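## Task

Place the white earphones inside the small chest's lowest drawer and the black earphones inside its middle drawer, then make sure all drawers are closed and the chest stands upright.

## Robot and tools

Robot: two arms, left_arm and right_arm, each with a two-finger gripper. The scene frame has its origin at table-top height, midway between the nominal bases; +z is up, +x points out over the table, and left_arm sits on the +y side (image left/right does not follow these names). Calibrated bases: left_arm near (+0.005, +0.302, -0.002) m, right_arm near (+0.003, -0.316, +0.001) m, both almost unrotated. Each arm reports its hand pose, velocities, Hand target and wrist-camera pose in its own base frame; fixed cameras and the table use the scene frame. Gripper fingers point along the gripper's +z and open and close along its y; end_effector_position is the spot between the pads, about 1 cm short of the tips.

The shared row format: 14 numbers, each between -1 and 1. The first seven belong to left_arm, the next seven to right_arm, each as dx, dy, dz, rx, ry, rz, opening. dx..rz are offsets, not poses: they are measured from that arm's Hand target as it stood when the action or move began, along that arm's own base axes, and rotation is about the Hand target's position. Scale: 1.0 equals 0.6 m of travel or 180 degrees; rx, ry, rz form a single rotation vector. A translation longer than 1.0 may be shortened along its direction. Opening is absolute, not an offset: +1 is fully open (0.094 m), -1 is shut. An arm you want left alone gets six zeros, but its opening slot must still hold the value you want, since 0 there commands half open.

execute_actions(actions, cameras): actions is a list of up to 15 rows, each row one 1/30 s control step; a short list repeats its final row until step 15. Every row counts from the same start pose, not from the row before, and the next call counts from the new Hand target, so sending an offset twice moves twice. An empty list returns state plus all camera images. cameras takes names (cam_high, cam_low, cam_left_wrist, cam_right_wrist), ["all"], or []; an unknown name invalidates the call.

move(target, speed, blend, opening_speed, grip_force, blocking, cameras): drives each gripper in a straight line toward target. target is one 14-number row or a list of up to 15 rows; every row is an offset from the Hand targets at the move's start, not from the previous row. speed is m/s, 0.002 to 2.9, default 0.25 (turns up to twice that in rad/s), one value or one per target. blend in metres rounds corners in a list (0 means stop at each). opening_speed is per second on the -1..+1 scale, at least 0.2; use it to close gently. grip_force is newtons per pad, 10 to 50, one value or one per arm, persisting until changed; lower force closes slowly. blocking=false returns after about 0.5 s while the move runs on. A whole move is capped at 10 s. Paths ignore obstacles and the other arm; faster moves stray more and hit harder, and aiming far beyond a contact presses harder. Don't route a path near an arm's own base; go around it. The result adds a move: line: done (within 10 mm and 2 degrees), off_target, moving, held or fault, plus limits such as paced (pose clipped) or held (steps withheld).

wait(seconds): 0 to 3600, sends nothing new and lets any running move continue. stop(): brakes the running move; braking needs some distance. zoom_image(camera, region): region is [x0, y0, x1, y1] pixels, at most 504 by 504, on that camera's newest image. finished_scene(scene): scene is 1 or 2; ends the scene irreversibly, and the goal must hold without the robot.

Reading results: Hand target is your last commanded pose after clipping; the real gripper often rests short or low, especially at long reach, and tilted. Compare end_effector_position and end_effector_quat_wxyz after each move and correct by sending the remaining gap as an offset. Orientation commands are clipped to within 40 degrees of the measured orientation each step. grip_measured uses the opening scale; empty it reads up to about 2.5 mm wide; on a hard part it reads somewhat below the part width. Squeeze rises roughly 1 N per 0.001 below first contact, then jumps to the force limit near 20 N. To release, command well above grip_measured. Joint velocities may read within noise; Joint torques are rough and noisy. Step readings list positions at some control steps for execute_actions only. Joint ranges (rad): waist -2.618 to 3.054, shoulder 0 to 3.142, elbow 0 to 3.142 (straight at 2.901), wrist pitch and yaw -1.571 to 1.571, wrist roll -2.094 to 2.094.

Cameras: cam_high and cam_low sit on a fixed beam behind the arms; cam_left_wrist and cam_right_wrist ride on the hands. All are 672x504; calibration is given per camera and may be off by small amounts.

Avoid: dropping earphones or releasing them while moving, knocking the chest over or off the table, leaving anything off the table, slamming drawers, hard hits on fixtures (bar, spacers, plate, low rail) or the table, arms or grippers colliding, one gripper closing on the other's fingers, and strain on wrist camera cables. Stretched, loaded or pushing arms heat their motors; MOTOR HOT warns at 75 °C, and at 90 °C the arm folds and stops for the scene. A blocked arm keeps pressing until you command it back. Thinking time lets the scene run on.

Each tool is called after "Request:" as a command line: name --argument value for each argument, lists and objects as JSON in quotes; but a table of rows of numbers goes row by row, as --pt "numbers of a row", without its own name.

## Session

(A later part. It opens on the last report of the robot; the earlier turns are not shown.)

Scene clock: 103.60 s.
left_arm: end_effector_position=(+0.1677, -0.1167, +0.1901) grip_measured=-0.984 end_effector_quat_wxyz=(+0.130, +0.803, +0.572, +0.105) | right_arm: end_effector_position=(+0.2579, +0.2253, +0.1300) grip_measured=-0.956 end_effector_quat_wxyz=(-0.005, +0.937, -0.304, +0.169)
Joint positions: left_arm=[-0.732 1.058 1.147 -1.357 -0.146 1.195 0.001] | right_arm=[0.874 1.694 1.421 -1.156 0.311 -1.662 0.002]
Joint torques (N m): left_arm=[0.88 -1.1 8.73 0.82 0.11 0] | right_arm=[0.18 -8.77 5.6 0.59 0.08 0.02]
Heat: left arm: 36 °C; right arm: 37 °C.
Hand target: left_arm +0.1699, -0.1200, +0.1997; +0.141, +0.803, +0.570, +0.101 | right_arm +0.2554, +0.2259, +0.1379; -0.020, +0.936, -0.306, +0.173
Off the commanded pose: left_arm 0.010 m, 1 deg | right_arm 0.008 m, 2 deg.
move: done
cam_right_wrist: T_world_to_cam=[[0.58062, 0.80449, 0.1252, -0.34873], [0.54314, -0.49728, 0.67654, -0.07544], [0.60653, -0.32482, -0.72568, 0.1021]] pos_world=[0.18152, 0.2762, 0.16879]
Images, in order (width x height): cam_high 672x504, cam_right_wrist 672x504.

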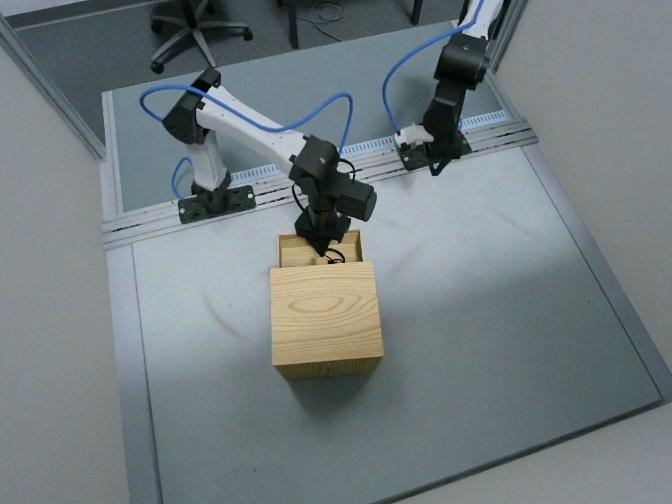

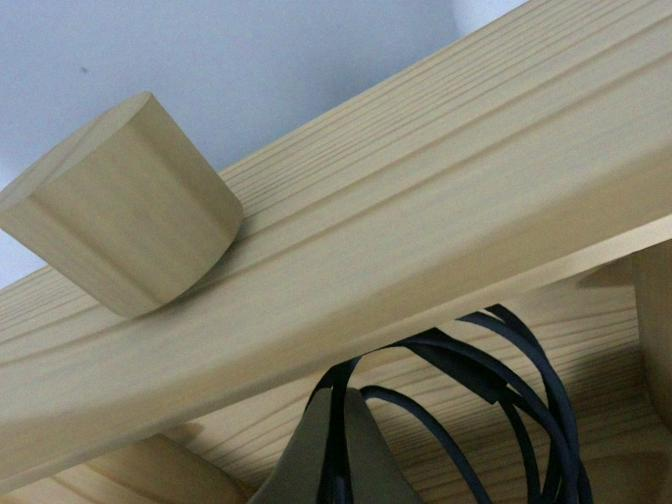

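Request:
move --pt "0 0 0 0 0 0 -0.99 0.003 0 -0.015 0 0 0 -0.96" --pt "0 0 0 0 0 0 -0.99 0.003 0 -0.015 0 0 0 -0.55" --pt "0 0 0 0 0 0 -0.99 0.003 0 0.17 0 0 0 -0.55" --speed 0.15 --opening_speed 1.0 --cameras '["cam_right_wrist","cam_high"]'

Scene clock: 107.37 s.
left_arm: end_effector_position=(+0.1677, -0.1167, +0.1901) grip_measured=-0.984 end_effector_quat_wxyz=(+0.130, +0.803, +0.572, +0.105) | right_arm: end_effector_position=(+0.2566, +0.2237, +0.2412) grip_measured=-0.553 end_effector_quat_wxyz=(-0.027, +0.934, -0.307, +0.178)
Joint positions: left_arm=[-0.732 1.058 1.147 -1.357 -0.146 1.195 0.001] | right_arm=[0.874 1.724 1.901 -1.557 0.311 -1.662 0.021]
Joint torques (N m): left_arm=[0.81 -1.07 8.79 0.83 0.11 0] | right_arm=[-0.17 -4.63 7.71 0.53 0.08 -0.03]
Heat: left arm: 37 °C; right arm: 37 °C.
Hand target: left_arm +0.1699, -0.1200, +0.1997; +0.141, +0.803, +0.570, +0.101 | right_arm +0.2572, +0.2259, +0.2399; -0.020, +0.936, -0.306, +0.173
Off the commanded pose: left_arm 0.010 m, 1 deg | right_arm 0.003 m, 1 deg.
joint sent to its limit (right arm) — joint 4 (wrist pitch), lower limit. The joint targets still meet the commanded pose.
move: done
cam_right_wrist: T_world_to_cam=[[0.57601, 0.79894, 0.17291, -0.36977], [0.52211, -0.52234, 0.67421, -0.13917], [0.62898, -0.29808, -0.71801, 0.16945]] pos_world=[0.17908, 0.27324, 0.27943]
Images, in order (width x height): cam_high 672x504, cam_right_wrist 672x504.

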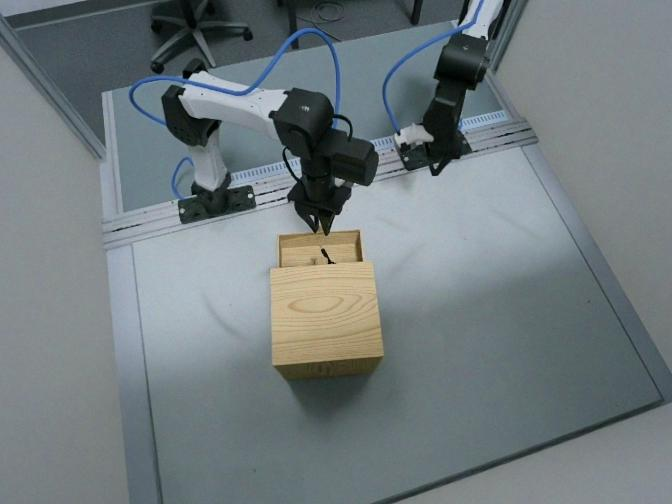

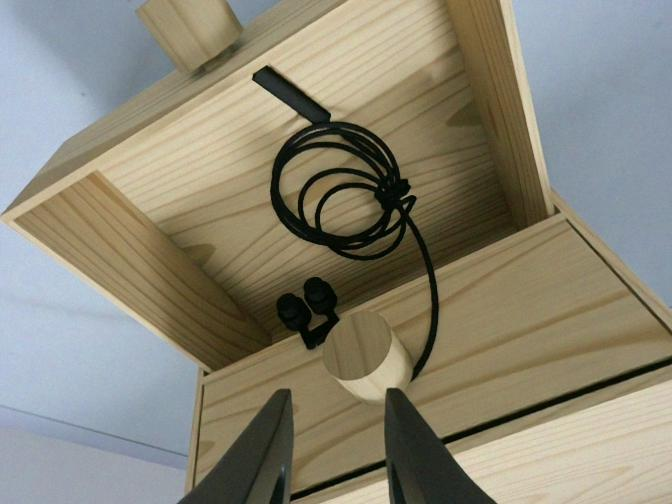

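Request:
zoom_image --camera "cam_right_wrist" --region '[230, 250, 470, 430]'

Scaled by 2.100 from the camera's image (finer frame: 960x720).

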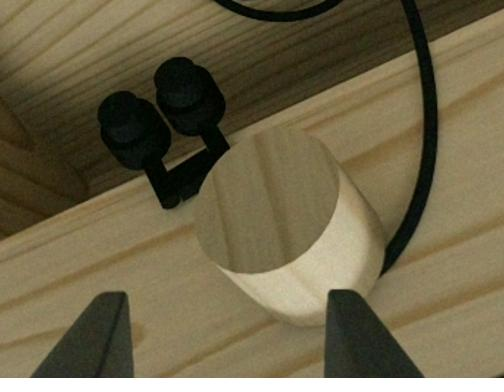

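Request:
move --target '[0,0,0,0,0,0,-0.99,-0.09,0.015,0.0,0,0,0,-0.55]' --speed 0.2 --cameras '["cam_right_wrist"]'

Request:
zoom_image --camera "cam_right_wrist" --region '[230, 200, 520, 490]'

Scene clock: 110.20 s.
left_arm: end_effector_position=(+0.1677, -0.1167, +0.1901) grip_measured=-0.984 end_effector_quat_wxyz=(+0.130, +0.803, +0.572, +0.105) | right_arm: end_effector_position=(+0.2070, +0.2410, +0.2322) grip_measured=-0.553 end_effector_quat_wxyz=(-0.033, +0.938, -0.301, +0.170)
Joint positions: left_arm=[-0.732 1.058 1.147 -1.357 -0.146 1.195 0.001] | right_arm=[1.033 1.66 1.796 -1.56 0.317 -1.511 0.021]
Joint torques (N m): left_arm=[0.91 -1.07 8.77 0.81 0.14 0] | right_arm=[0.42 -7.95 5.3 0.46 0.26 0.06]
Heat: left arm: 37 °C; right arm: 37 °C.
Hand target: left_arm +0.1699, -0.1200, +0.1997; +0.141, +0.803, +0.570, +0.101 | right_arm +0.2032, +0.2349, +0.2399; -0.020, +0.936, -0.306, +0.173
Off the commanded pose: left_arm 0.010 m, 1 deg | right_arm 0.011 m, 2 deg.
joint sent to its limit (right arm) — joint 4 (wrist pitch), lower limit. The joint targets still meet the commanded pose.
move: off_target (right_arm)
cam_right_wrist: T_world_to_cam=[[0.5654, 0.80596, 0.17537, -0.35351], [0.53936, -0.52213, 0.66067, -0.09862], [0.62403, -0.27896, -0.72991, 0.19854]] pos_world=[0.12917, 0.28881, 0.27207]

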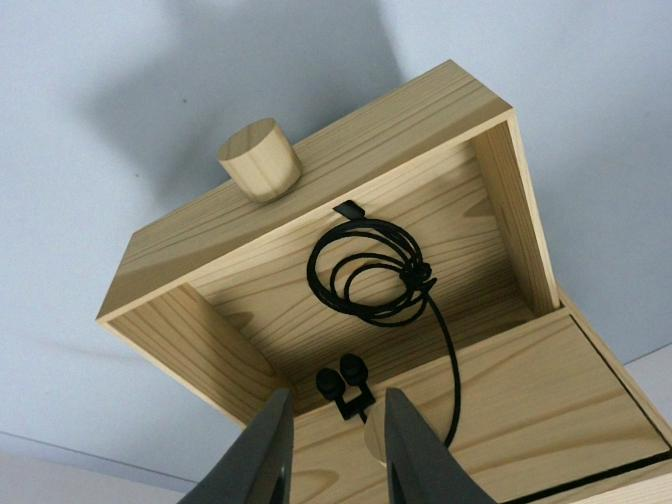

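Scaled by 1.738 from the camera's image (finer frame: 960x720).

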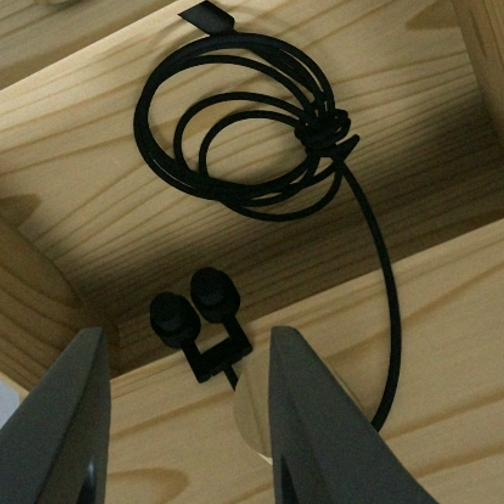

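Request:
move --pt "0 0 0 0 0 0 -0.99 0.088 0.038 -0.115 0 0 0 -0.36" --pt "0 0 0 0 0 0 -0.99 0.184 0.0262 -0.123 0 0 0 -0.36" --speed '[0.2,0.1]' --blend '[0.01,0]' --cameras '["cam_right_wrist"]'

Scene clock: 114.33 s.
left_arm: end_effector_position=(+0.1677, -0.1167, +0.1901) grip_measured=-0.984 end_effector_quat_wxyz=(+0.130, +0.803, +0.572, +0.105) | right_arm: end_effector_position=(+0.3052, +0.2440, +0.1679) grip_measured=-0.362 end_effector_quat_wxyz=(-0.013, +0.935, -0.309, +0.172)
Joint positions: left_arm=[-0.732 1.058 1.147 -1.357 -0.146 1.195 0.001] | right_arm=[0.806 1.859 1.77 -1.302 0.299 -1.724 0.03]
Joint torques (N m): left_arm=[0.9 -1.13 8.76 0.81 0.11 -0.01] | right_arm=[-0.79 -5.65 8.44 0.79 0.04 -0.14]
Heat: left arm: 37 °C; right arm: 37 °C.
Hand target: left_arm +0.1699, -0.1200, +0.1997; +0.141, +0.803, +0.570, +0.101 | right_arm +0.3136, +0.2506, +0.1660; -0.020, +0.936, -0.306, +0.173
Off the commanded pose: left_arm 0.010 m, 1 deg | right_arm 0.011 m, 1 deg.
move: off_target (right_arm)
cam_right_wrist: T_world_to_cam=[[0.58488, 0.7983, 0.14365, -0.39892], [0.53199, -0.51123, 0.675, -0.11044], [0.61228, -0.31838, -0.7237, 0.1033]] pos_world=[0.22882, 0.29488, 0.20661]

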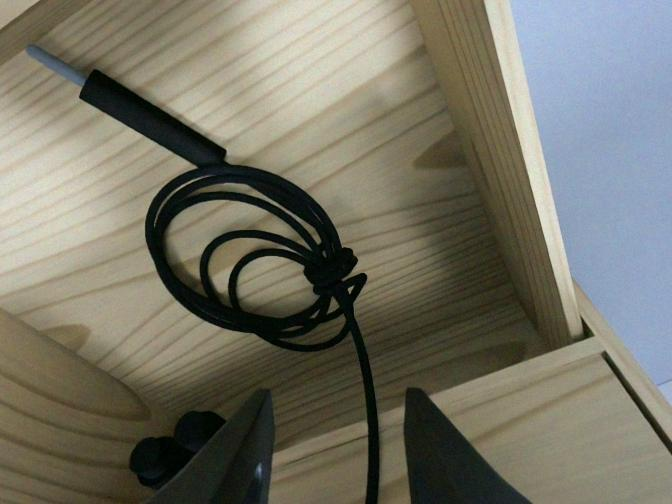

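Request:
move --pt "0 0 0 0 0 0 -0.99 0.025 0.004 -0.01 0 0 0 -0.36" --pt "0 0 0 0 0 0 -0.99 0.025 0.004 -0.01 0 0 0 -0.98" --speed 0.1 --opening_speed 1.2 --cameras '["cam_right_wrist"]'

Scene clock: 116.57 s.
left_arm: end_effector_position=(+0.1677, -0.1167, +0.1901) grip_measured=-0.984 end_effector_quat_wxyz=(+0.130, +0.803, +0.572, +0.105) | right_arm: end_effector_position=(+0.3121, +0.2482, +0.1617) grip_measured=-0.977 end_effector_quat_wxyz=(-0.013, +0.940, -0.303, +0.156)
Joint positions: left_arm=[-0.732 1.058 1.147 -1.357 -0.146 1.195 0.001] | right_arm=[0.787 1.902 1.809 -1.308 0.265 -1.754 0.001]
Joint torques (N m): left_arm=[0.96 -1.09 8.83 0.83 0.11 -0.02] | right_arm=[-1.14 -5.78 8.4 0.96 0.31 -0.08]
Heat: left arm: 37 °C; right arm: 37 °C.
Hand target: left_arm +0.1699, -0.1200, +0.1997; +0.141, +0.803, +0.570, +0.101 | right_arm +0.3286, +0.2531, +0.1600; -0.020, +0.936, -0.306, +0.173
Off the commanded pose: left_arm 0.010 m, 1 deg | right_arm 0.017 m, 2 deg.
move: off_target (right_arm); target 2's new opening was sent with right_arm's hand 0.025 m and 3 deg from that target
cam_right_wrist: T_world_to_cam=[[0.57796, 0.80557, 0.13048, -0.40292], [0.56101, -0.50833, 0.65335, -0.11397], [0.59265, -0.30441, -0.74572, 0.1022]] pos_world=[0.23625, 0.29776, 0.20325]

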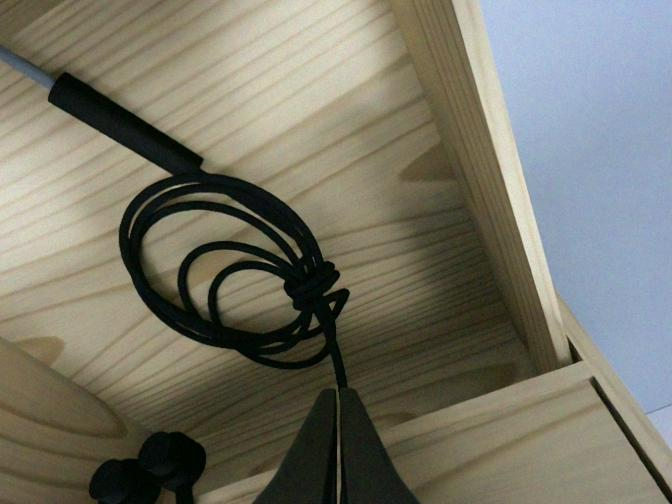

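Request:
move --pt "0 0 0 0 0 0 -0.99 -0.125 0.008 0.015 0 0 0 -0.99" --pt "0 0 0 0 0 0 -0.99 -0.14 0.005 0.09 0 0 0 -0.99" --speed 0.1 --blend '[0.01,0]' --cameras '["cam_right_wrist","cam_high","cam_low"]'

Scene clock: 119.27 s.
left_arm: end_effector_position=(+0.1677, -0.1167, +0.1901) grip_measured=-0.984 end_effector_quat_wxyz=(+0.130, +0.803, +0.572, +0.105) | right_arm: end_effector_position=(+0.2455, +0.2569, +0.2005) grip_measured=-0.987 end_effector_quat_wxyz=(-0.008, +0.939, -0.304, +0.162)
Joint positions: left_arm=[-0.732 1.058 1.147 -1.357 -0.146 1.195 0.001] | right_arm=[0.956 1.805 1.84 -1.491 0.306 -1.578 0.001]
Joint torques (N m): left_arm=[0.81 -0.99 8.77 0.8 0.11 0] | right_arm=[0.4 -8.61 7.91 0.35 0.26 0.06]
Heat: left arm: 37 °C; right arm: 37 °C.
Hand target: left_arm +0.1699, -0.1200, +0.1997; +0.141, +0.803, +0.570, +0.101 | right_arm +0.2445, +0.2560, +0.2141; -0.020, +0.936, -0.306, +0.173
Off the commanded pose: left_arm 0.010 m, 1 deg | right_arm 0.014 m, 2 deg.
move: off_target (right_arm)
cam_right_wrist: T_world_to_cam=[[0.57952, 0.8054, 0.12447, -0.3757], [0.55334, -0.50099, 0.66545, -0.10005], [0.59832, -0.31677, -0.73599, 0.17307]] pos_world=[0.16954, 0.30728, 0.24072]
Images, in order (width x height): cam_high 672x504, cam_low 672x504, cam_right_wrist 672x504.

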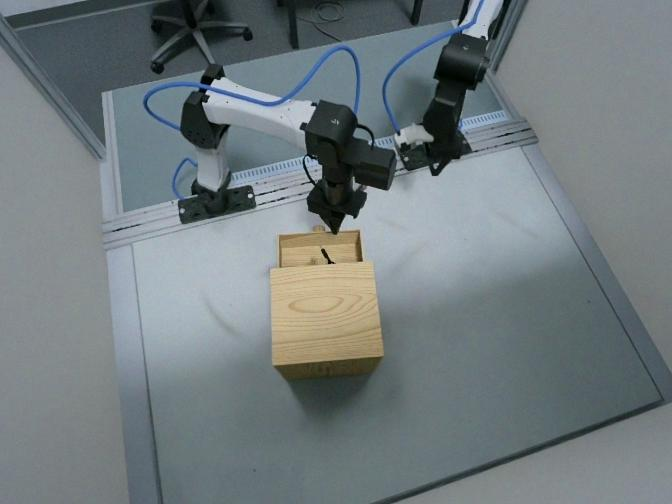

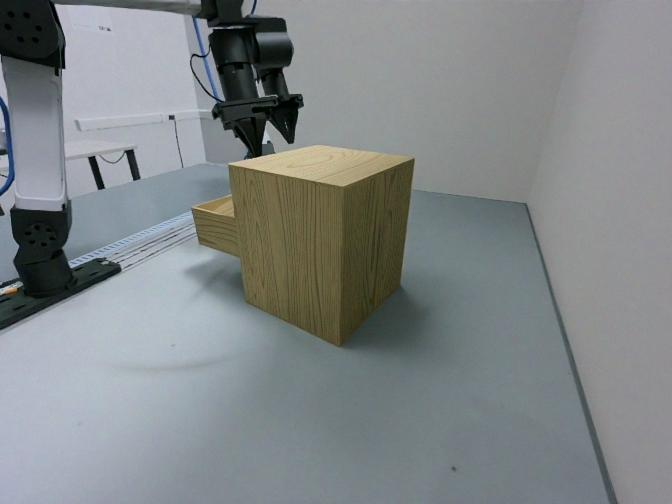

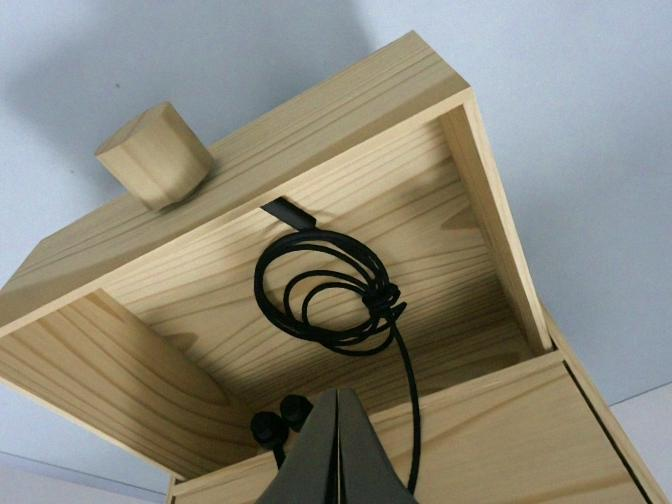

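Request:
move --pt "0 0 0 0 0 0 -0.99 -0.03 -0.08 0.1 0 0 0 -0.99" --pt "0.0 -0.1 0.02 -0.2 -0.05 0.18 -0.99 -0.074 -0.327 0.127 0 0 0 -0.99" --pt "0.087 -0.409 -0.05 -0.4363 -0.1096 0.3767 -0.99 -0.074 -0.327 0.127 0 0 0 -0.99" --speed 0.3 --blend '[0.04,0.04,0]' --cameras '["all"]'

Scene clock: 124.97 s.
left_arm: end_effector_position=(+0.2189, -0.3555, +0.1554) grip_measured=-0.984 end_effector_quat_wxyz=(+0.583, +0.116, +0.801, -0.068) | right_arm: end_effector_position=(+0.2063, +0.0607, +0.2906) grip_measured=-0.987 end_effector_quat_wxyz=(-0.071, +0.923, -0.297, +0.233)
Joint positions: left_arm=[-1.384 1.643 0.896 0.099 -1.03 -0.549 0.001] | right_arm=[0.462 1.14 1.574 -1.56 0.218 -2.107 0.001]
Joint torques (N m): left_arm=[0.14 -5.26 9.07 1.89 -0.5 -0.12] | right_arm=[-0.72 -2.14 4.79 1.02 -0.11 -0.1]
Heat: left arm: 37 °C; right arm: 37 °C.
Hand target: left_arm +0.2221, -0.3653, +0.1697; +0.594, +0.095, +0.794, -0.085 | right_arm +0.2002, +0.0598, +0.2902; -0.020, +0.936, -0.306, +0.173
Off the commanded pose: left_arm 0.018 m, 3 deg | right_arm 0.006 m, 9 deg.
joint sent to its limit (right arm) — joint 4 (wrist pitch), lower limit. The joint targets are off in orientation, not in position.
move: off_target (left_arm, right_arm); blend cut to 0.0395 m at target 1
cam_left_wrist: T_world_to_cam=[[-0.27091, -0.96154, -0.04514, -0.27636], [-0.66367, 0.22054, -0.71477, 0.36954], [0.69724, -0.16368, -0.6979, -0.0127]] pos_world=[0.17924, -0.34931, 0.2428]
cam_right_wrist: T_world_to_cam=[[0.52528, 0.80256, 0.28279, -0.2407], [0.44292, -0.54164, 0.71446, -0.22559], [0.72657, -0.25004, -0.63999, 0.14221]] pos_world=[0.12303, 0.10655, 0.32026]

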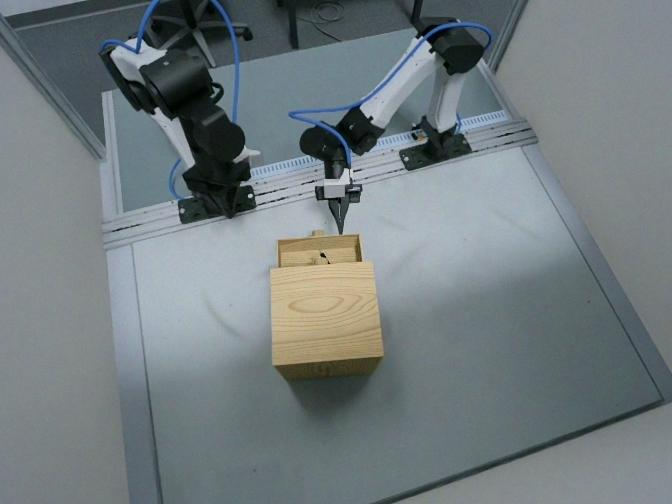

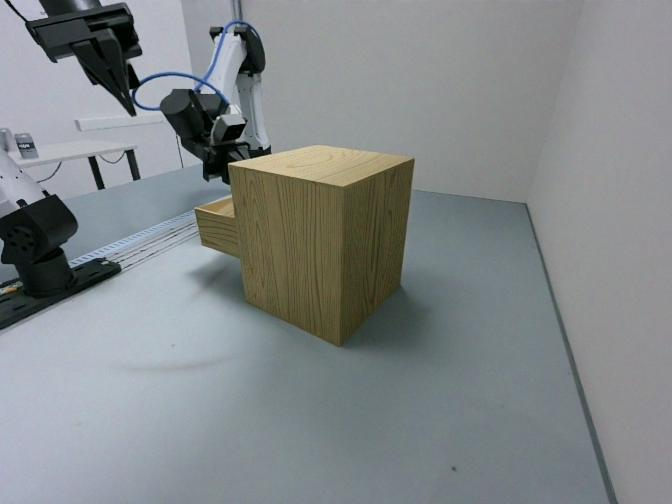

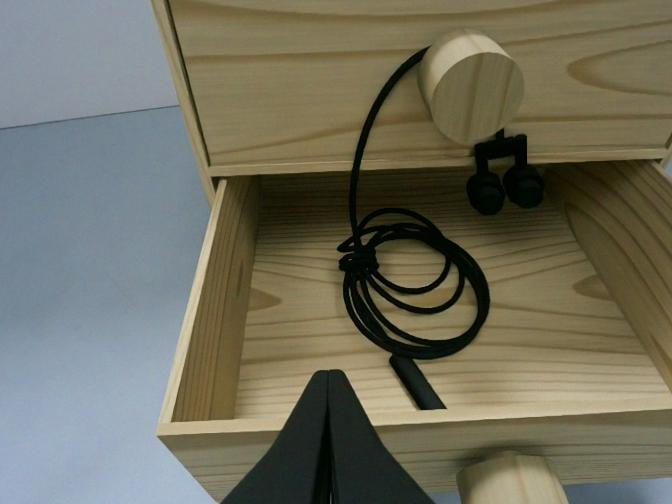

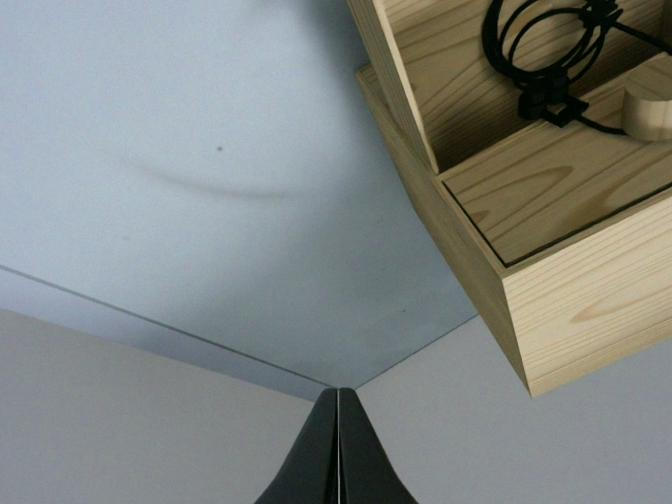

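Request:
move --pt "0.1367 -0.05 0.015 0 0 0 -0.47 0 0 0 0 0 0 -0.99" --pt "0.1367 -0.05 0.015 0 0 0 -0.98 0 0 0 0 0 0 -0.99" --speed 0.1 --opening_speed 1.5 --cameras '["cam_left_wrist"]'

Scene clock: 128.30 s.
left_arm: end_effector_position=(+0.2977, -0.3848, +0.1653) grip_measured=-0.976 end_effector_quat_wxyz=(+0.585, +0.106, +0.801, -0.066) | right_arm: end_effector_position=(+0.2063, +0.0607, +0.2906) grip_measured=-0.987 end_effector_quat_wxyz=(-0.071, +0.923, -0.297, +0.233)
Joint positions: left_arm=[-1.193 1.808 1.091 0.212 -0.884 -0.384 0.001] | right_arm=[0.462 1.14 1.574 -1.56 0.218 -2.107 0.001]
Joint torques (N m): left_arm=[0.87 -6.63 9.43 2.07 -0.12 -0.02] | right_arm=[-0.72 -2.11 4.83 1.01 -0.12 -0.11]
Heat: left arm: 38 °C; right arm: 37 °C.
Hand target: left_arm +0.3041, -0.3954, +0.1786; +0.594, +0.095, +0.794, -0.085 | right_arm +0.2002, +0.0598, +0.2902; -0.020, +0.936, -0.306, +0.173
Off the commanded pose: left_arm 0.018 m, 3 deg | right_arm 0.006 m, 9 deg.
joint sent to its limit (right arm) — joint 4 (wrist pitch), lower limit. The joint targets are off in orientation, not in position.
move: off_target (left_arm); target 2's new opening was sent with left_arm's hand 0.018 m and 3 deg from that target
cam_left_wrist: T_world_to_cam=[[-0.25338, -0.96665, -0.03728, -0.29131], [-0.66551, 0.20216, -0.71849, 0.42937], [0.70206, -0.15724, -0.69454, -0.06498]] pos_world=[0.25756, -0.37861, 0.2525]

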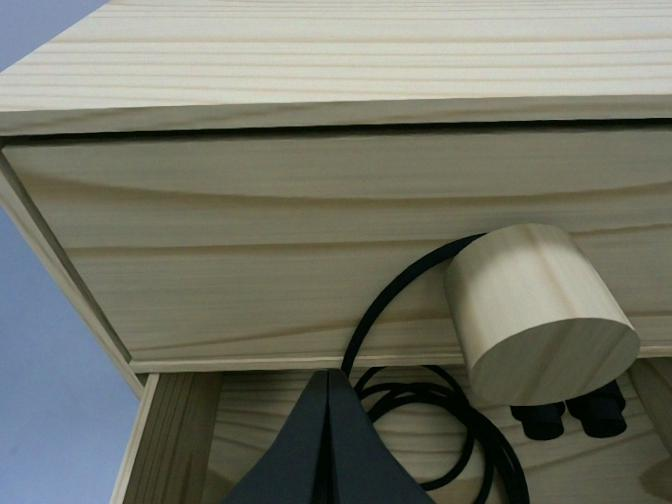

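Request:
move --pt "-0.0193 0.0052 0 0 0 0 -0.98 0 0 0 0 0 0 -0.99" --pt "-0.0215 -0.003 0 0 0 0 -0.45 0 0 0 0 0 0 -0.99" --pt "0.017 -0.0123 0 0 0 0 -0.45 0 0 0 0 0 0 -0.99" --speed 0.1 --opening_speed 1.5 --cameras '["cam_left_wrist"]'

Scene clock: 131.97 s.
left_arm: end_effector_position=(+0.3077, -0.3908, +0.1652) grip_measured=-0.453 end_effector_quat_wxyz=(+0.585, +0.105, +0.801, -0.065) | right_arm: end_effector_position=(+0.2063, +0.0607, +0.2906) grip_measured=-0.987 end_effector_quat_wxyz=(-0.071, +0.923, -0.297, +0.233)
Joint positions: left_arm=[-1.175 1.842 1.132 0.213 -0.871 -0.373 0.026] | right_arm=[0.462 1.14 1.574 -1.56 0.218 -2.107 0.001]
Joint torques (N m): left_arm=[0.69 -6.63 9.78 2.09 -0.11 -0.01] | right_arm=[-0.76 -2.11 4.78 1.01 -0.11 -0.11]
Heat: left arm: 38 °C; right arm: 36 °C.
Hand target: left_arm +0.3143, -0.4028, +0.1785; +0.594, +0.095, +0.794, -0.085 | right_arm +0.2002, +0.0598, +0.2902; -0.020, +0.936, -0.306, +0.173
Off the commanded pose: left_arm 0.019 m, 3 deg | right_arm 0.006 m, 9 deg.
joint sent to its limit (right arm) — joint 4 (wrist pitch), lower limit. The joint targets are off in orientation, not in position.
move: off_target (left_arm); target 2's new opening was sent with left_arm's hand 0.015 m and 3 deg from that target
cam_left_wrist: T_world_to_cam=[[-0.2507, -0.96735, -0.03727, -0.29566], [-0.66621, 0.20033, -0.71835, 0.43664], [0.70236, -0.15526, -0.69468, -0.07231]] pos_world=[0.26756, -0.38471, 0.2524]

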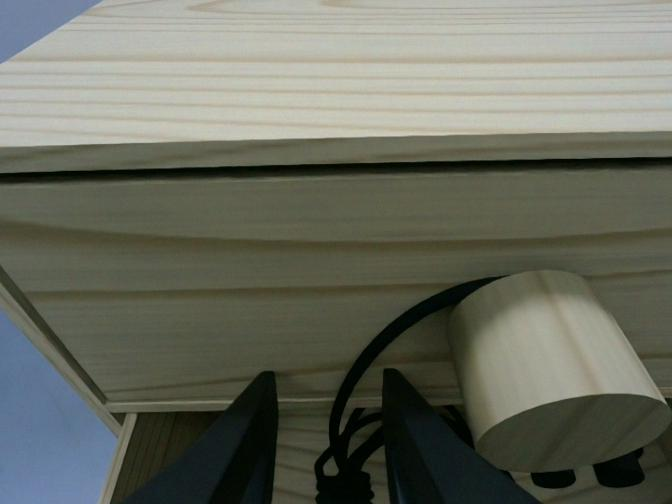

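Request:
move --pt "0 0 0 0 0 0 -0.99 0 0 0 0 0 0 -0.99" --pt "-0.06 0.016 0.0 0 0 0 -0.99 0 0 0 0 0 0 -0.99" --speed 0.08 --opening_speed 1.5 --cameras '["cam_left_wrist"]'

Scene clock: 134.33 s.
left_arm: end_effector_position=(+0.2822, -0.3987, +0.1670) grip_measured=-0.988 end_effector_quat_wxyz=(+0.589, +0.106, +0.798, -0.078) | right_arm: end_effector_position=(+0.2063, +0.0607, +0.2906) grip_measured=-0.987 end_effector_quat_wxyz=(-0.071, +0.923, -0.297, +0.233)
Joint positions: left_arm=[-1.241 1.824 1.111 0.21 -0.913 -0.412 0.001] | right_arm=[0.462 1.14 1.574 -1.56 0.218 -2.107 0.001]
Joint torques (N m): left_arm=[-0.24 -10.48 5.16 1.73 -0.38 -0.21] | right_arm=[-0.72 -2.14 4.81 1.01 -0.12 -0.1]
Heat: left arm: 38 °C; right arm: 36 °C.
Hand target: left_arm +0.2783, -0.3931, +0.1786; +0.594, +0.095, +0.794, -0.085 | right_arm +0.2002, +0.0598, +0.2902; -0.020, +0.936, -0.306, +0.173
Off the commanded pose: left_arm 0.013 m, 2 deg | right_arm 0.006 m, 9 deg.
joint sent to its limit (right arm) — joint 4 (wrist pitch), lower limit. The joint targets are off in orientation, not in position.
move: off_target (left_arm)
cam_left_wrist: T_world_to_cam=[[-0.26679, -0.96358, -0.01842, -0.30668], [-0.65753, 0.19596, -0.72749, 0.41998], [0.70461, -0.18197, -0.68587, -0.06716]] pos_world=[0.24165, -0.39003, 0.25382]

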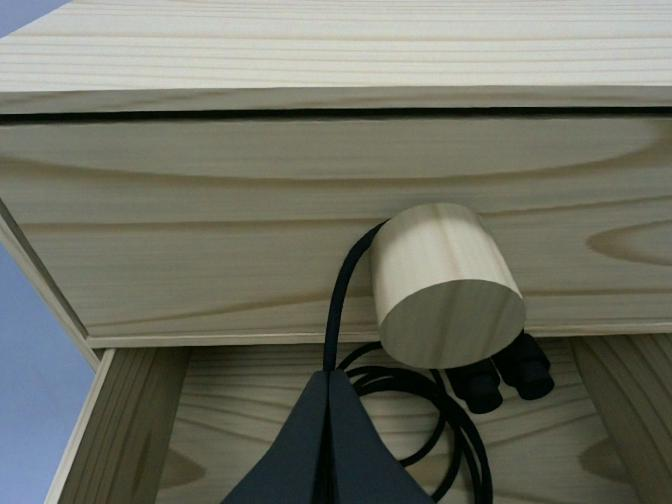

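Request:
move --target '[-0.07,0.02,0.03,0,0,0,-0.99,0,0,0,0,0,0,-0.99]' --speed 0.06 --cameras '["cam_left_wrist"]'

Scene clock: 136.33 s.
left_arm: end_effector_position=(+0.2400, -0.3874, +0.1864) grip_measured=-0.988 end_effector_quat_wxyz=(+0.589, +0.105, +0.797, -0.079) | right_arm: end_effector_position=(+0.2063, +0.0607, +0.2906) grip_measured=-0.987 end_effector_quat_wxyz=(-0.071, +0.923, -0.297, +0.233)
Joint positions: left_arm=[-1.344 1.715 1.081 0.057 -1.002 -0.504 0.001] | right_arm=[0.462 1.14 1.574 -1.56 0.218 -2.107 0.001]
Joint torques (N m): left_arm=[-0.4 -9.68 5.42 1.61 -0.44 -0.2] | right_arm=[-0.75 -2.13 4.79 1.01 -0.12 -0.1]
Heat: left arm: 38 °C; right arm: 36 °C.
Hand target: left_arm +0.2363, -0.3811, +0.1967; +0.594, +0.095, +0.794, -0.085 | right_arm +0.2002, +0.0598, +0.2902; -0.020, +0.936, -0.306, +0.173
Off the commanded pose: left_arm 0.013 m, 2 deg | right_arm 0.006 m, 9 deg.
joint sent to its limit (right arm) — joint 4 (wrist pitch), lower limit. The joint targets are off in orientation, not in position.
move: off_target (left_arm)
cam_left_wrist: T_world_to_cam=[[-0.2663, -0.96374, -0.0168, -0.30713], [-0.65719, 0.19429, -0.72825, 0.40346], [0.70511, -0.1829, -0.6851, -0.02268]] pos_world=[0.19935, -0.37853, 0.27313]

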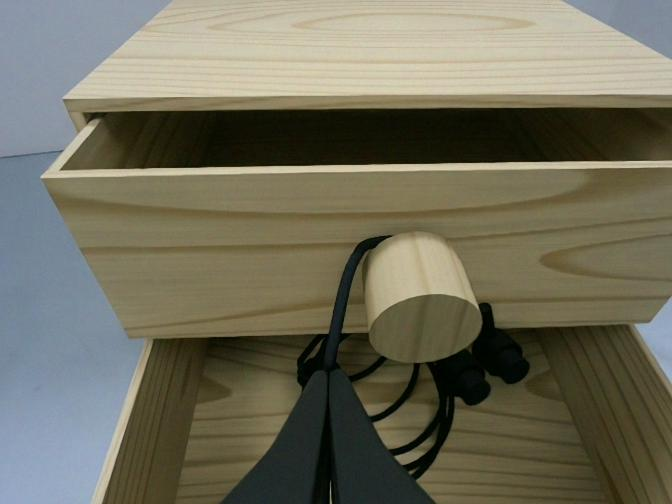

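Request:
move --pt "0.045 -0.015 0.04 0 0 0 -0.99 0 0 0 0 0 0 -0.99" --pt "0.053 -0.055 0.085 0 0 0 -0.99 0 0 0 0 0 0 -0.99" --speed 0.1 --blend '[0.01,0]' --cameras '["cam_left_wrist","cam_right_wrist"]'

Scene clock: 139.00 s.
left_arm: end_effector_position=(+0.2651, -0.4069, +0.2365) grip_measured=-0.988 end_effector_quat_wxyz=(+0.592, +0.105, +0.796, -0.071) | right_arm: end_effector_position=(+0.2063, +0.0607, +0.2906) grip_measured=-0.987 end_effector_quat_wxyz=(-0.071, +0.923, -0.297, +0.233)
Joint positions: left_arm=[-1.294 1.758 1.327 -0.112 -0.975 -0.451 0.001] | right_arm=[0.462 1.14 1.574 -1.56 0.218 -2.107 0.001]
Joint torques (N m): left_arm=[0.66 -6.69 10.02 1.68 -0.17 -0.16] | right_arm=[-0.75 -2.15 4.82 1 -0.12 -0.1]
Heat: left arm: 38 °C; right arm: 36 °C.
Hand target: left_arm +0.2681, -0.4141, +0.2475; +0.594, +0.095, +0.794, -0.085 | right_arm +0.2002, +0.0598, +0.2902; -0.020, +0.936, -0.306, +0.173
Off the commanded pose: left_arm 0.014 m, 2 deg | right_arm 0.006 m, 9 deg.
joint sent to its limit (right arm) — joint 4 (wrist pitch), lower limit. The joint targets are off in orientation, not in position.
move: off_target (left_arm)
cam_left_wrist: T_world_to_cam=[[-0.25619, -0.96613, -0.03085, -0.31872], [-0.65378, 0.19669, -0.73068, 0.46083], [0.712, -0.16703, -0.68203, -0.00568]] pos_world=[0.22367, -0.39952, 0.32302]
cam_right_wrist: T_world_to_cam=[[0.52528, 0.80256, 0.28279, -0.2407], [0.44292, -0.54164, 0.71446, -0.22559], [0.72657, -0.25004, -0.63999, 0.14221]] pos_world=[0.12303, 0.10655, 0.32026]

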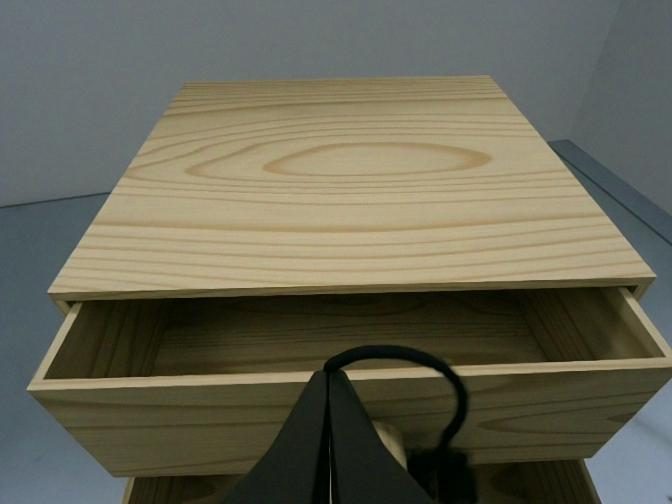

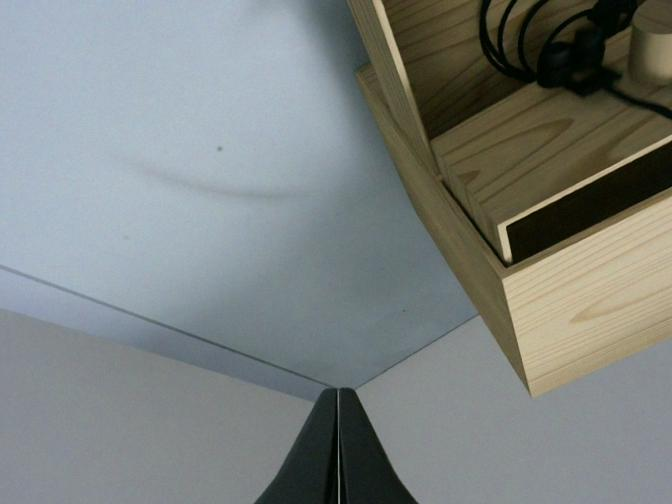

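Request:
move --target '[-0.0965,0.026,0.033,0,0,0,-0.99,0,0,0,0,0,0,-0.99]' --speed 0.08 --cameras '["cam_left_wrist","cam_right_wrist"]'

Scene clock: 141.07 s.
left_arm: end_effector_position=(+0.2113, -0.3989, +0.2362) grip_measured=-0.988 end_effector_quat_wxyz=(+0.582, +0.123, +0.802, -0.058) | right_arm: end_effector_position=(+0.2063, +0.0607, +0.2906) grip_measured=-0.987 end_effector_quat_wxyz=(-0.071, +0.923, -0.297, +0.233)
Joint positions: left_arm=[-1.428 1.707 1.327 -0.335 -1.067 -0.598 0.001] | right_arm=[0.462 1.14 1.574 -1.56 0.218 -2.107 0.001]
Joint torques (N m): left_arm=[-0.24 -9.7 9.89 1.48 -0.56 -0.2] | right_arm=[-0.73 -2.14 4.82 1.02 -0.12 -0.1]
Heat: left arm: 39 °C; right arm: 36 °C.
Hand target: left_arm +0.2101, -0.3986, +0.2674; +0.594, +0.095, +0.794, -0.085 | right_arm +0.2002, +0.0598, +0.2902; -0.020, +0.936, -0.306, +0.173
Off the commanded pose: left_arm 0.031 m, 5 deg | right_arm 0.006 m, 9 deg.
joint sent to its limit (right arm) — joint 4 (wrist pitch), lower limit. The joint targets are off in orientation, not in position.
move: off_target (left_arm)
cam_left_wrist: T_world_to_cam=[[-0.27023, -0.96036, -0.06849, -0.3107], [-0.66351, 0.23731, -0.70953, 0.43719], [0.69766, -0.14629, -0.70134, 0.04956]] pos_world=[0.17154, -0.39488, 0.32368]
cam_right_wrist: T_world_to_cam=[[0.52528, 0.80256, 0.28279, -0.2407], [0.44292, -0.54164, 0.71446, -0.22559], [0.72657, -0.25004, -0.63999, 0.14221]] pos_world=[0.12303, 0.10655, 0.32026]

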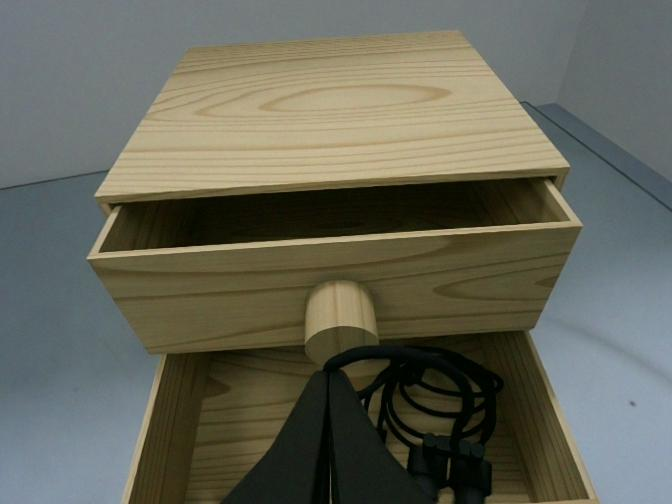

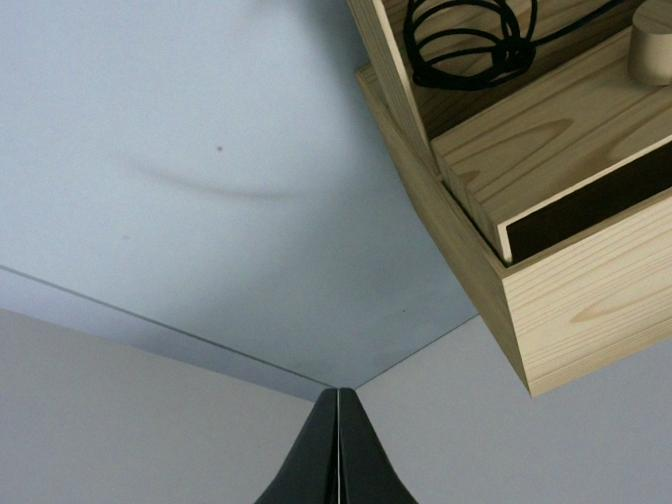

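Request:
move --target '[0.047,-0.0117,-0.144,0,0,0,-0.99,0,0,0,0,0,0,-0.99]' --speed 0.1 --cameras '["cam_left_wrist","cam_high"]'

Scene clock: 143.87 s.
left_arm: end_effector_position=(+0.2361, -0.4049, +0.1872) grip_measured=-0.988 end_effector_quat_wxyz=(+0.595, +0.094, +0.794, -0.084) | right_arm: end_effector_position=(+0.2063, +0.0607, +0.2906) grip_measured=-0.987 end_effector_quat_wxyz=(-0.071, +0.923, -0.297, +0.233)
Joint positions: left_arm=[-1.368 1.779 1.15 0.051 -1.037 -0.534 0.001] | right_arm=[0.462 1.14 1.574 -1.56 0.218 -2.107 0.001]
Joint torques (N m): left_arm=[0.79 -6.65 5.26 1.95 -0.17 -0.02] | right_arm=[-0.76 -2.17 4.81 1.01 -0.11 -0.09]
Heat: left arm: 39 °C; right arm: 36 °C.
Hand target: left_arm +0.2383, -0.4056, +0.1809; +0.594, +0.095, +0.794, -0.085 | right_arm +0.2002, +0.0598, +0.2902; -0.020, +0.936, -0.306, +0.173
Off the commanded pose: left_arm 0.007 m, 0 deg | right_arm 0.006 m, 9 deg.
joint sent to its limit (right arm) — joint 4 (wrist pitch), lower limit. The joint targets are off in orientation, not in position.
move: done
cam_left_wrist: T_world_to_cam=[[-0.25387, -0.96724, 0.00208, -0.33294], [-0.65163, 0.16944, -0.73937, 0.39564], [0.7148, -0.18906, -0.67329, -0.02951]] pos_world=[0.19437, -0.39465, 0.27335]
Images, in order (width x height): cam_high 672x504, cam_left_wrist 672x504.

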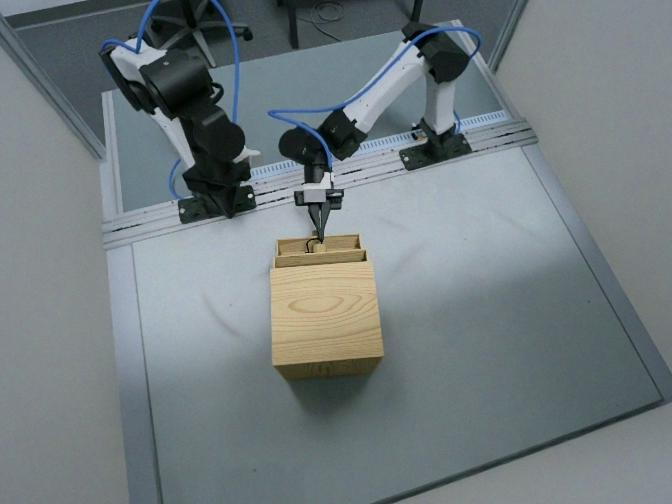

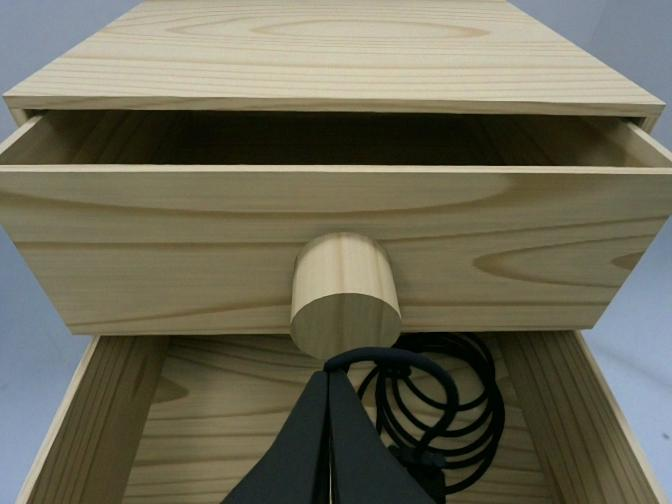

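Request:
move --pt "-0.005 0 -0.045 0 0 0 -0.99 0 0 0 0 0 0 -0.99" --pt "-0.005 0 -0.045 0 0 0 -0.6 0 0 0 0 0 0 -0.99" --speed 0.08 --opening_speed 1.0 --cameras '["cam_left_wrist"]'

Scene clock: 146.37 s.
left_arm: end_effector_position=(+0.2362, -0.4051, +0.1608) grip_measured=-0.604 end_effector_quat_wxyz=(+0.595, +0.095, +0.794, -0.083) | right_arm: end_effector_position=(+0.2063, +0.0607, +0.2906) grip_measured=-0.987 end_effector_quat_wxyz=(-0.071, +0.923, -0.297, +0.233)
Joint positions: left_arm=[-1.368 1.824 1.092 0.151 -1.037 -0.533 0.019] | right_arm=[0.462 1.14 1.574 -1.56 0.218 -2.107 0.001]
Joint torques (N m): left_arm=[0.12 -6.75 5 1.94 -0.25 -0.11] | right_arm=[-0.69 -2.13 4.83 1.01 -0.12 -0.1]
Heat: left arm: 38 °C; right arm: 36 °C.
Hand target: left_arm +0.2353, -0.4056, +0.1540; +0.594, +0.095, +0.794, -0.085 | right_arm +0.2002, +0.0598, +0.2902; -0.020, +0.936, -0.306, +0.173
Off the commanded pose: left_arm 0.007 m, 0 deg | right_arm 0.006 m, 9 deg.
joint sent to its limit (right arm) — joint 4 (wrist pitch), lower limit. The joint targets are off in orientation, not in position.
move: done
cam_left_wrist: T_world_to_cam=[[-0.25394, -0.96722, -0.00037, -0.33272], [-0.6519, 0.17144, -0.73867, 0.37693], [0.71452, -0.18734, -0.67407, -0.04652]] pos_world=[0.19447, -0.39515, 0.24694]

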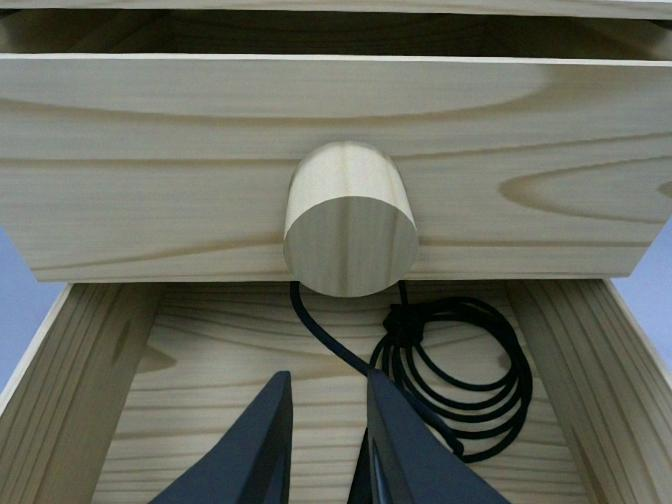

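Request:
move --target '[-0.085,0.024,0.09,0,0,0,-0.6,0,0,0,0,0,0,-0.99]' --speed 0.12 --cameras '["cam_left_wrist","cam_high"]'

Scene clock: 148.60 s.
left_arm: end_effector_position=(+0.1854, -0.3874, +0.1814) grip_measured=-0.603 end_effector_quat_wxyz=(+0.584, +0.120, +0.800, -0.060) | right_arm: end_effector_position=(+0.2063, +0.0607, +0.2906) grip_measured=-0.987 end_effector_quat_wxyz=(-0.071, +0.923, -0.297, +0.233)
Joint positions: left_arm=[-1.498 1.717 1.127 -0.206 -1.123 -0.699 0.019] | right_arm=[0.462 1.14 1.574 -1.56 0.218 -2.107 0.001]
Joint torques (N m): left_arm=[-0.16 -9.14 9.4 1.35 -0.57 -0.2] | right_arm=[-0.72 -2.13 4.79 1.01 -0.12 -0.09]
Heat: left arm: 39 °C; right arm: 36 °C.
Hand target: left_arm +0.1844, -0.3912, +0.2080; +0.594, +0.095, +0.794, -0.085 | right_arm +0.2002, +0.0598, +0.2902; -0.020, +0.936, -0.306, +0.173
Off the commanded pose: left_arm 0.027 m, 4 deg | right_arm 0.006 m, 9 deg.
joint sent to its limit (right arm) — joint 4 (wrist pitch), lower limit. The joint targets are off in orientation, not in position.
move: off_target (left_arm)
cam_left_wrist: T_world_to_cam=[[-0.26807, -0.96137, -0.06244, -0.31232], [-0.66002, 0.23048, -0.71502, 0.37614], [0.70179, -0.15047, -0.69631, 0.02762]] pos_world=[0.14515, -0.38279, 0.26869]
Images, in order (width x height): cam_high 672x504, cam_left_wrist 672x504.

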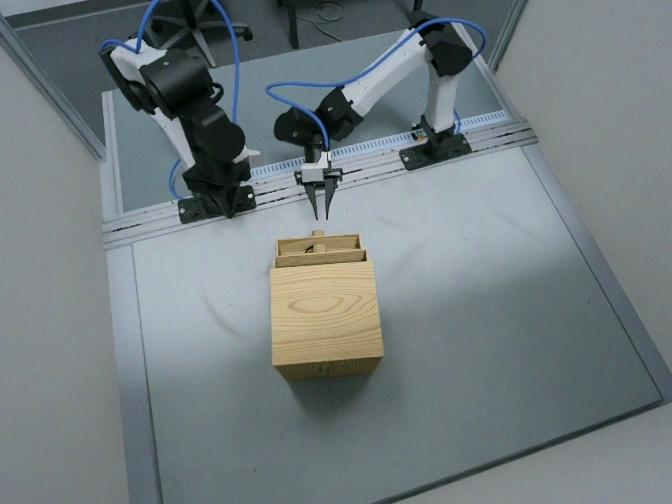

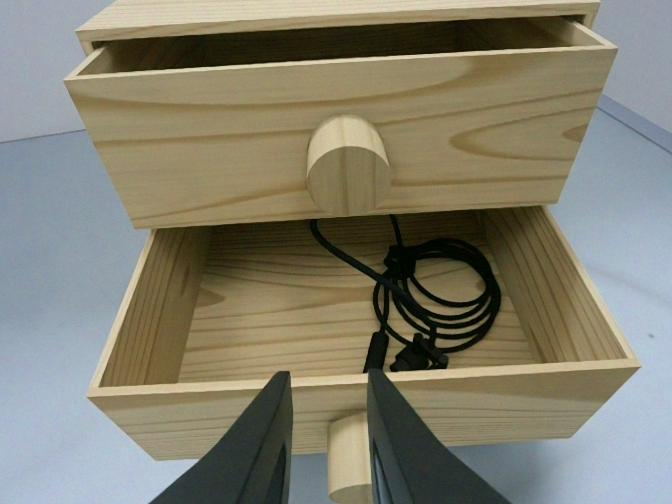

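Request:
move --pt "0.07 -0.03 -0.017 0 0 0 -0.99 0 0 0 0 0 0 -0.99" --pt "0.186 -0.068 -0.017 0 0 0 -0.99 0 0 0 0 0 0 -0.99" --speed '[0.15,0.06]' --blend '[0.01,0]' --cameras '["cam_left_wrist","cam_high"]'

Scene clock: 151.43 s.
left_arm: end_effector_position=(+0.2814, -0.4198, +0.1850) grip_measured=-0.984 end_effector_quat_wxyz=(+0.587, +0.113, +0.799, -0.057) | right_arm: end_effector_position=(+0.2063, +0.0607, +0.2906) grip_measured=-0.987 end_effector_quat_wxyz=(-0.071, +0.923, -0.297, +0.233)
Joint positions: left_arm=[-1.265 1.879 1.28 0.047 -0.953 -0.421 0.001] | right_arm=[0.462 1.14 1.574 -1.56 0.218 -2.107 0.001]
Joint torques (N m): left_arm=[2.52 -6.67 10.07 2.25 0.11 -0.01] | right_arm=[-0.76 -2.14 4.79 1.01 -0.11 -0.1]
Heat: left arm: 39 °C; right arm: 35 °C.
Hand target: left_arm +0.2959, -0.4321, +0.1978; +0.594, +0.095, +0.794, -0.085 | right_arm +0.2002, +0.0598, +0.2902; -0.020, +0.936, -0.306, +0.173
Off the commanded pose: left_arm 0.023 m, 4 deg | right_arm 0.006 m, 9 deg.
joint sent to its limit (right arm) — joint 4 (wrist pitch), lower limit. The joint targets are off in orientation, not in position.
move: off_target (left_arm)
cam_left_wrist: T_world_to_cam=[[-0.25407, -0.9653, -0.06037, -0.32343], [-0.65904, 0.21847, -0.71968, 0.44511], [0.7079, -0.14306, -0.69168, -0.04152]] pos_world=[0.24057, -0.41539, 0.27209]
Images, in order (width x height): cam_high 672x504, cam_left_wrist 672x504.

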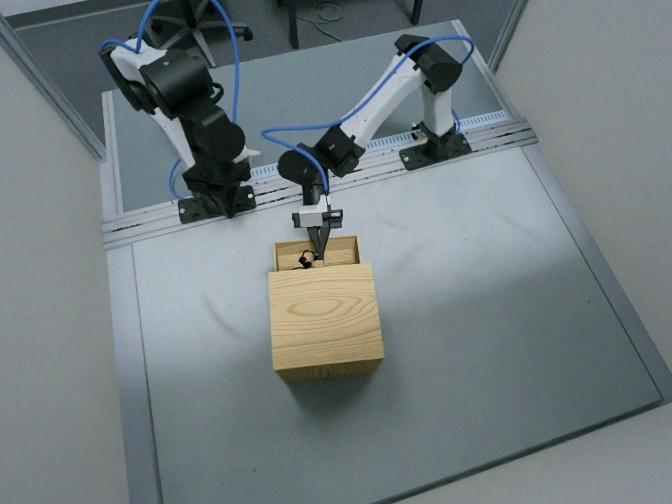

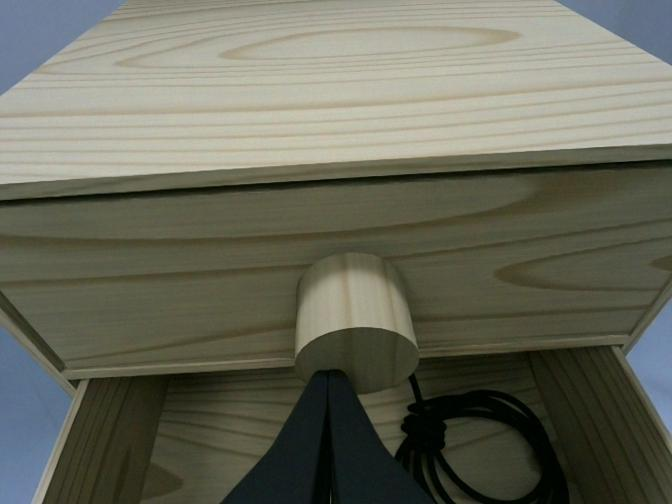

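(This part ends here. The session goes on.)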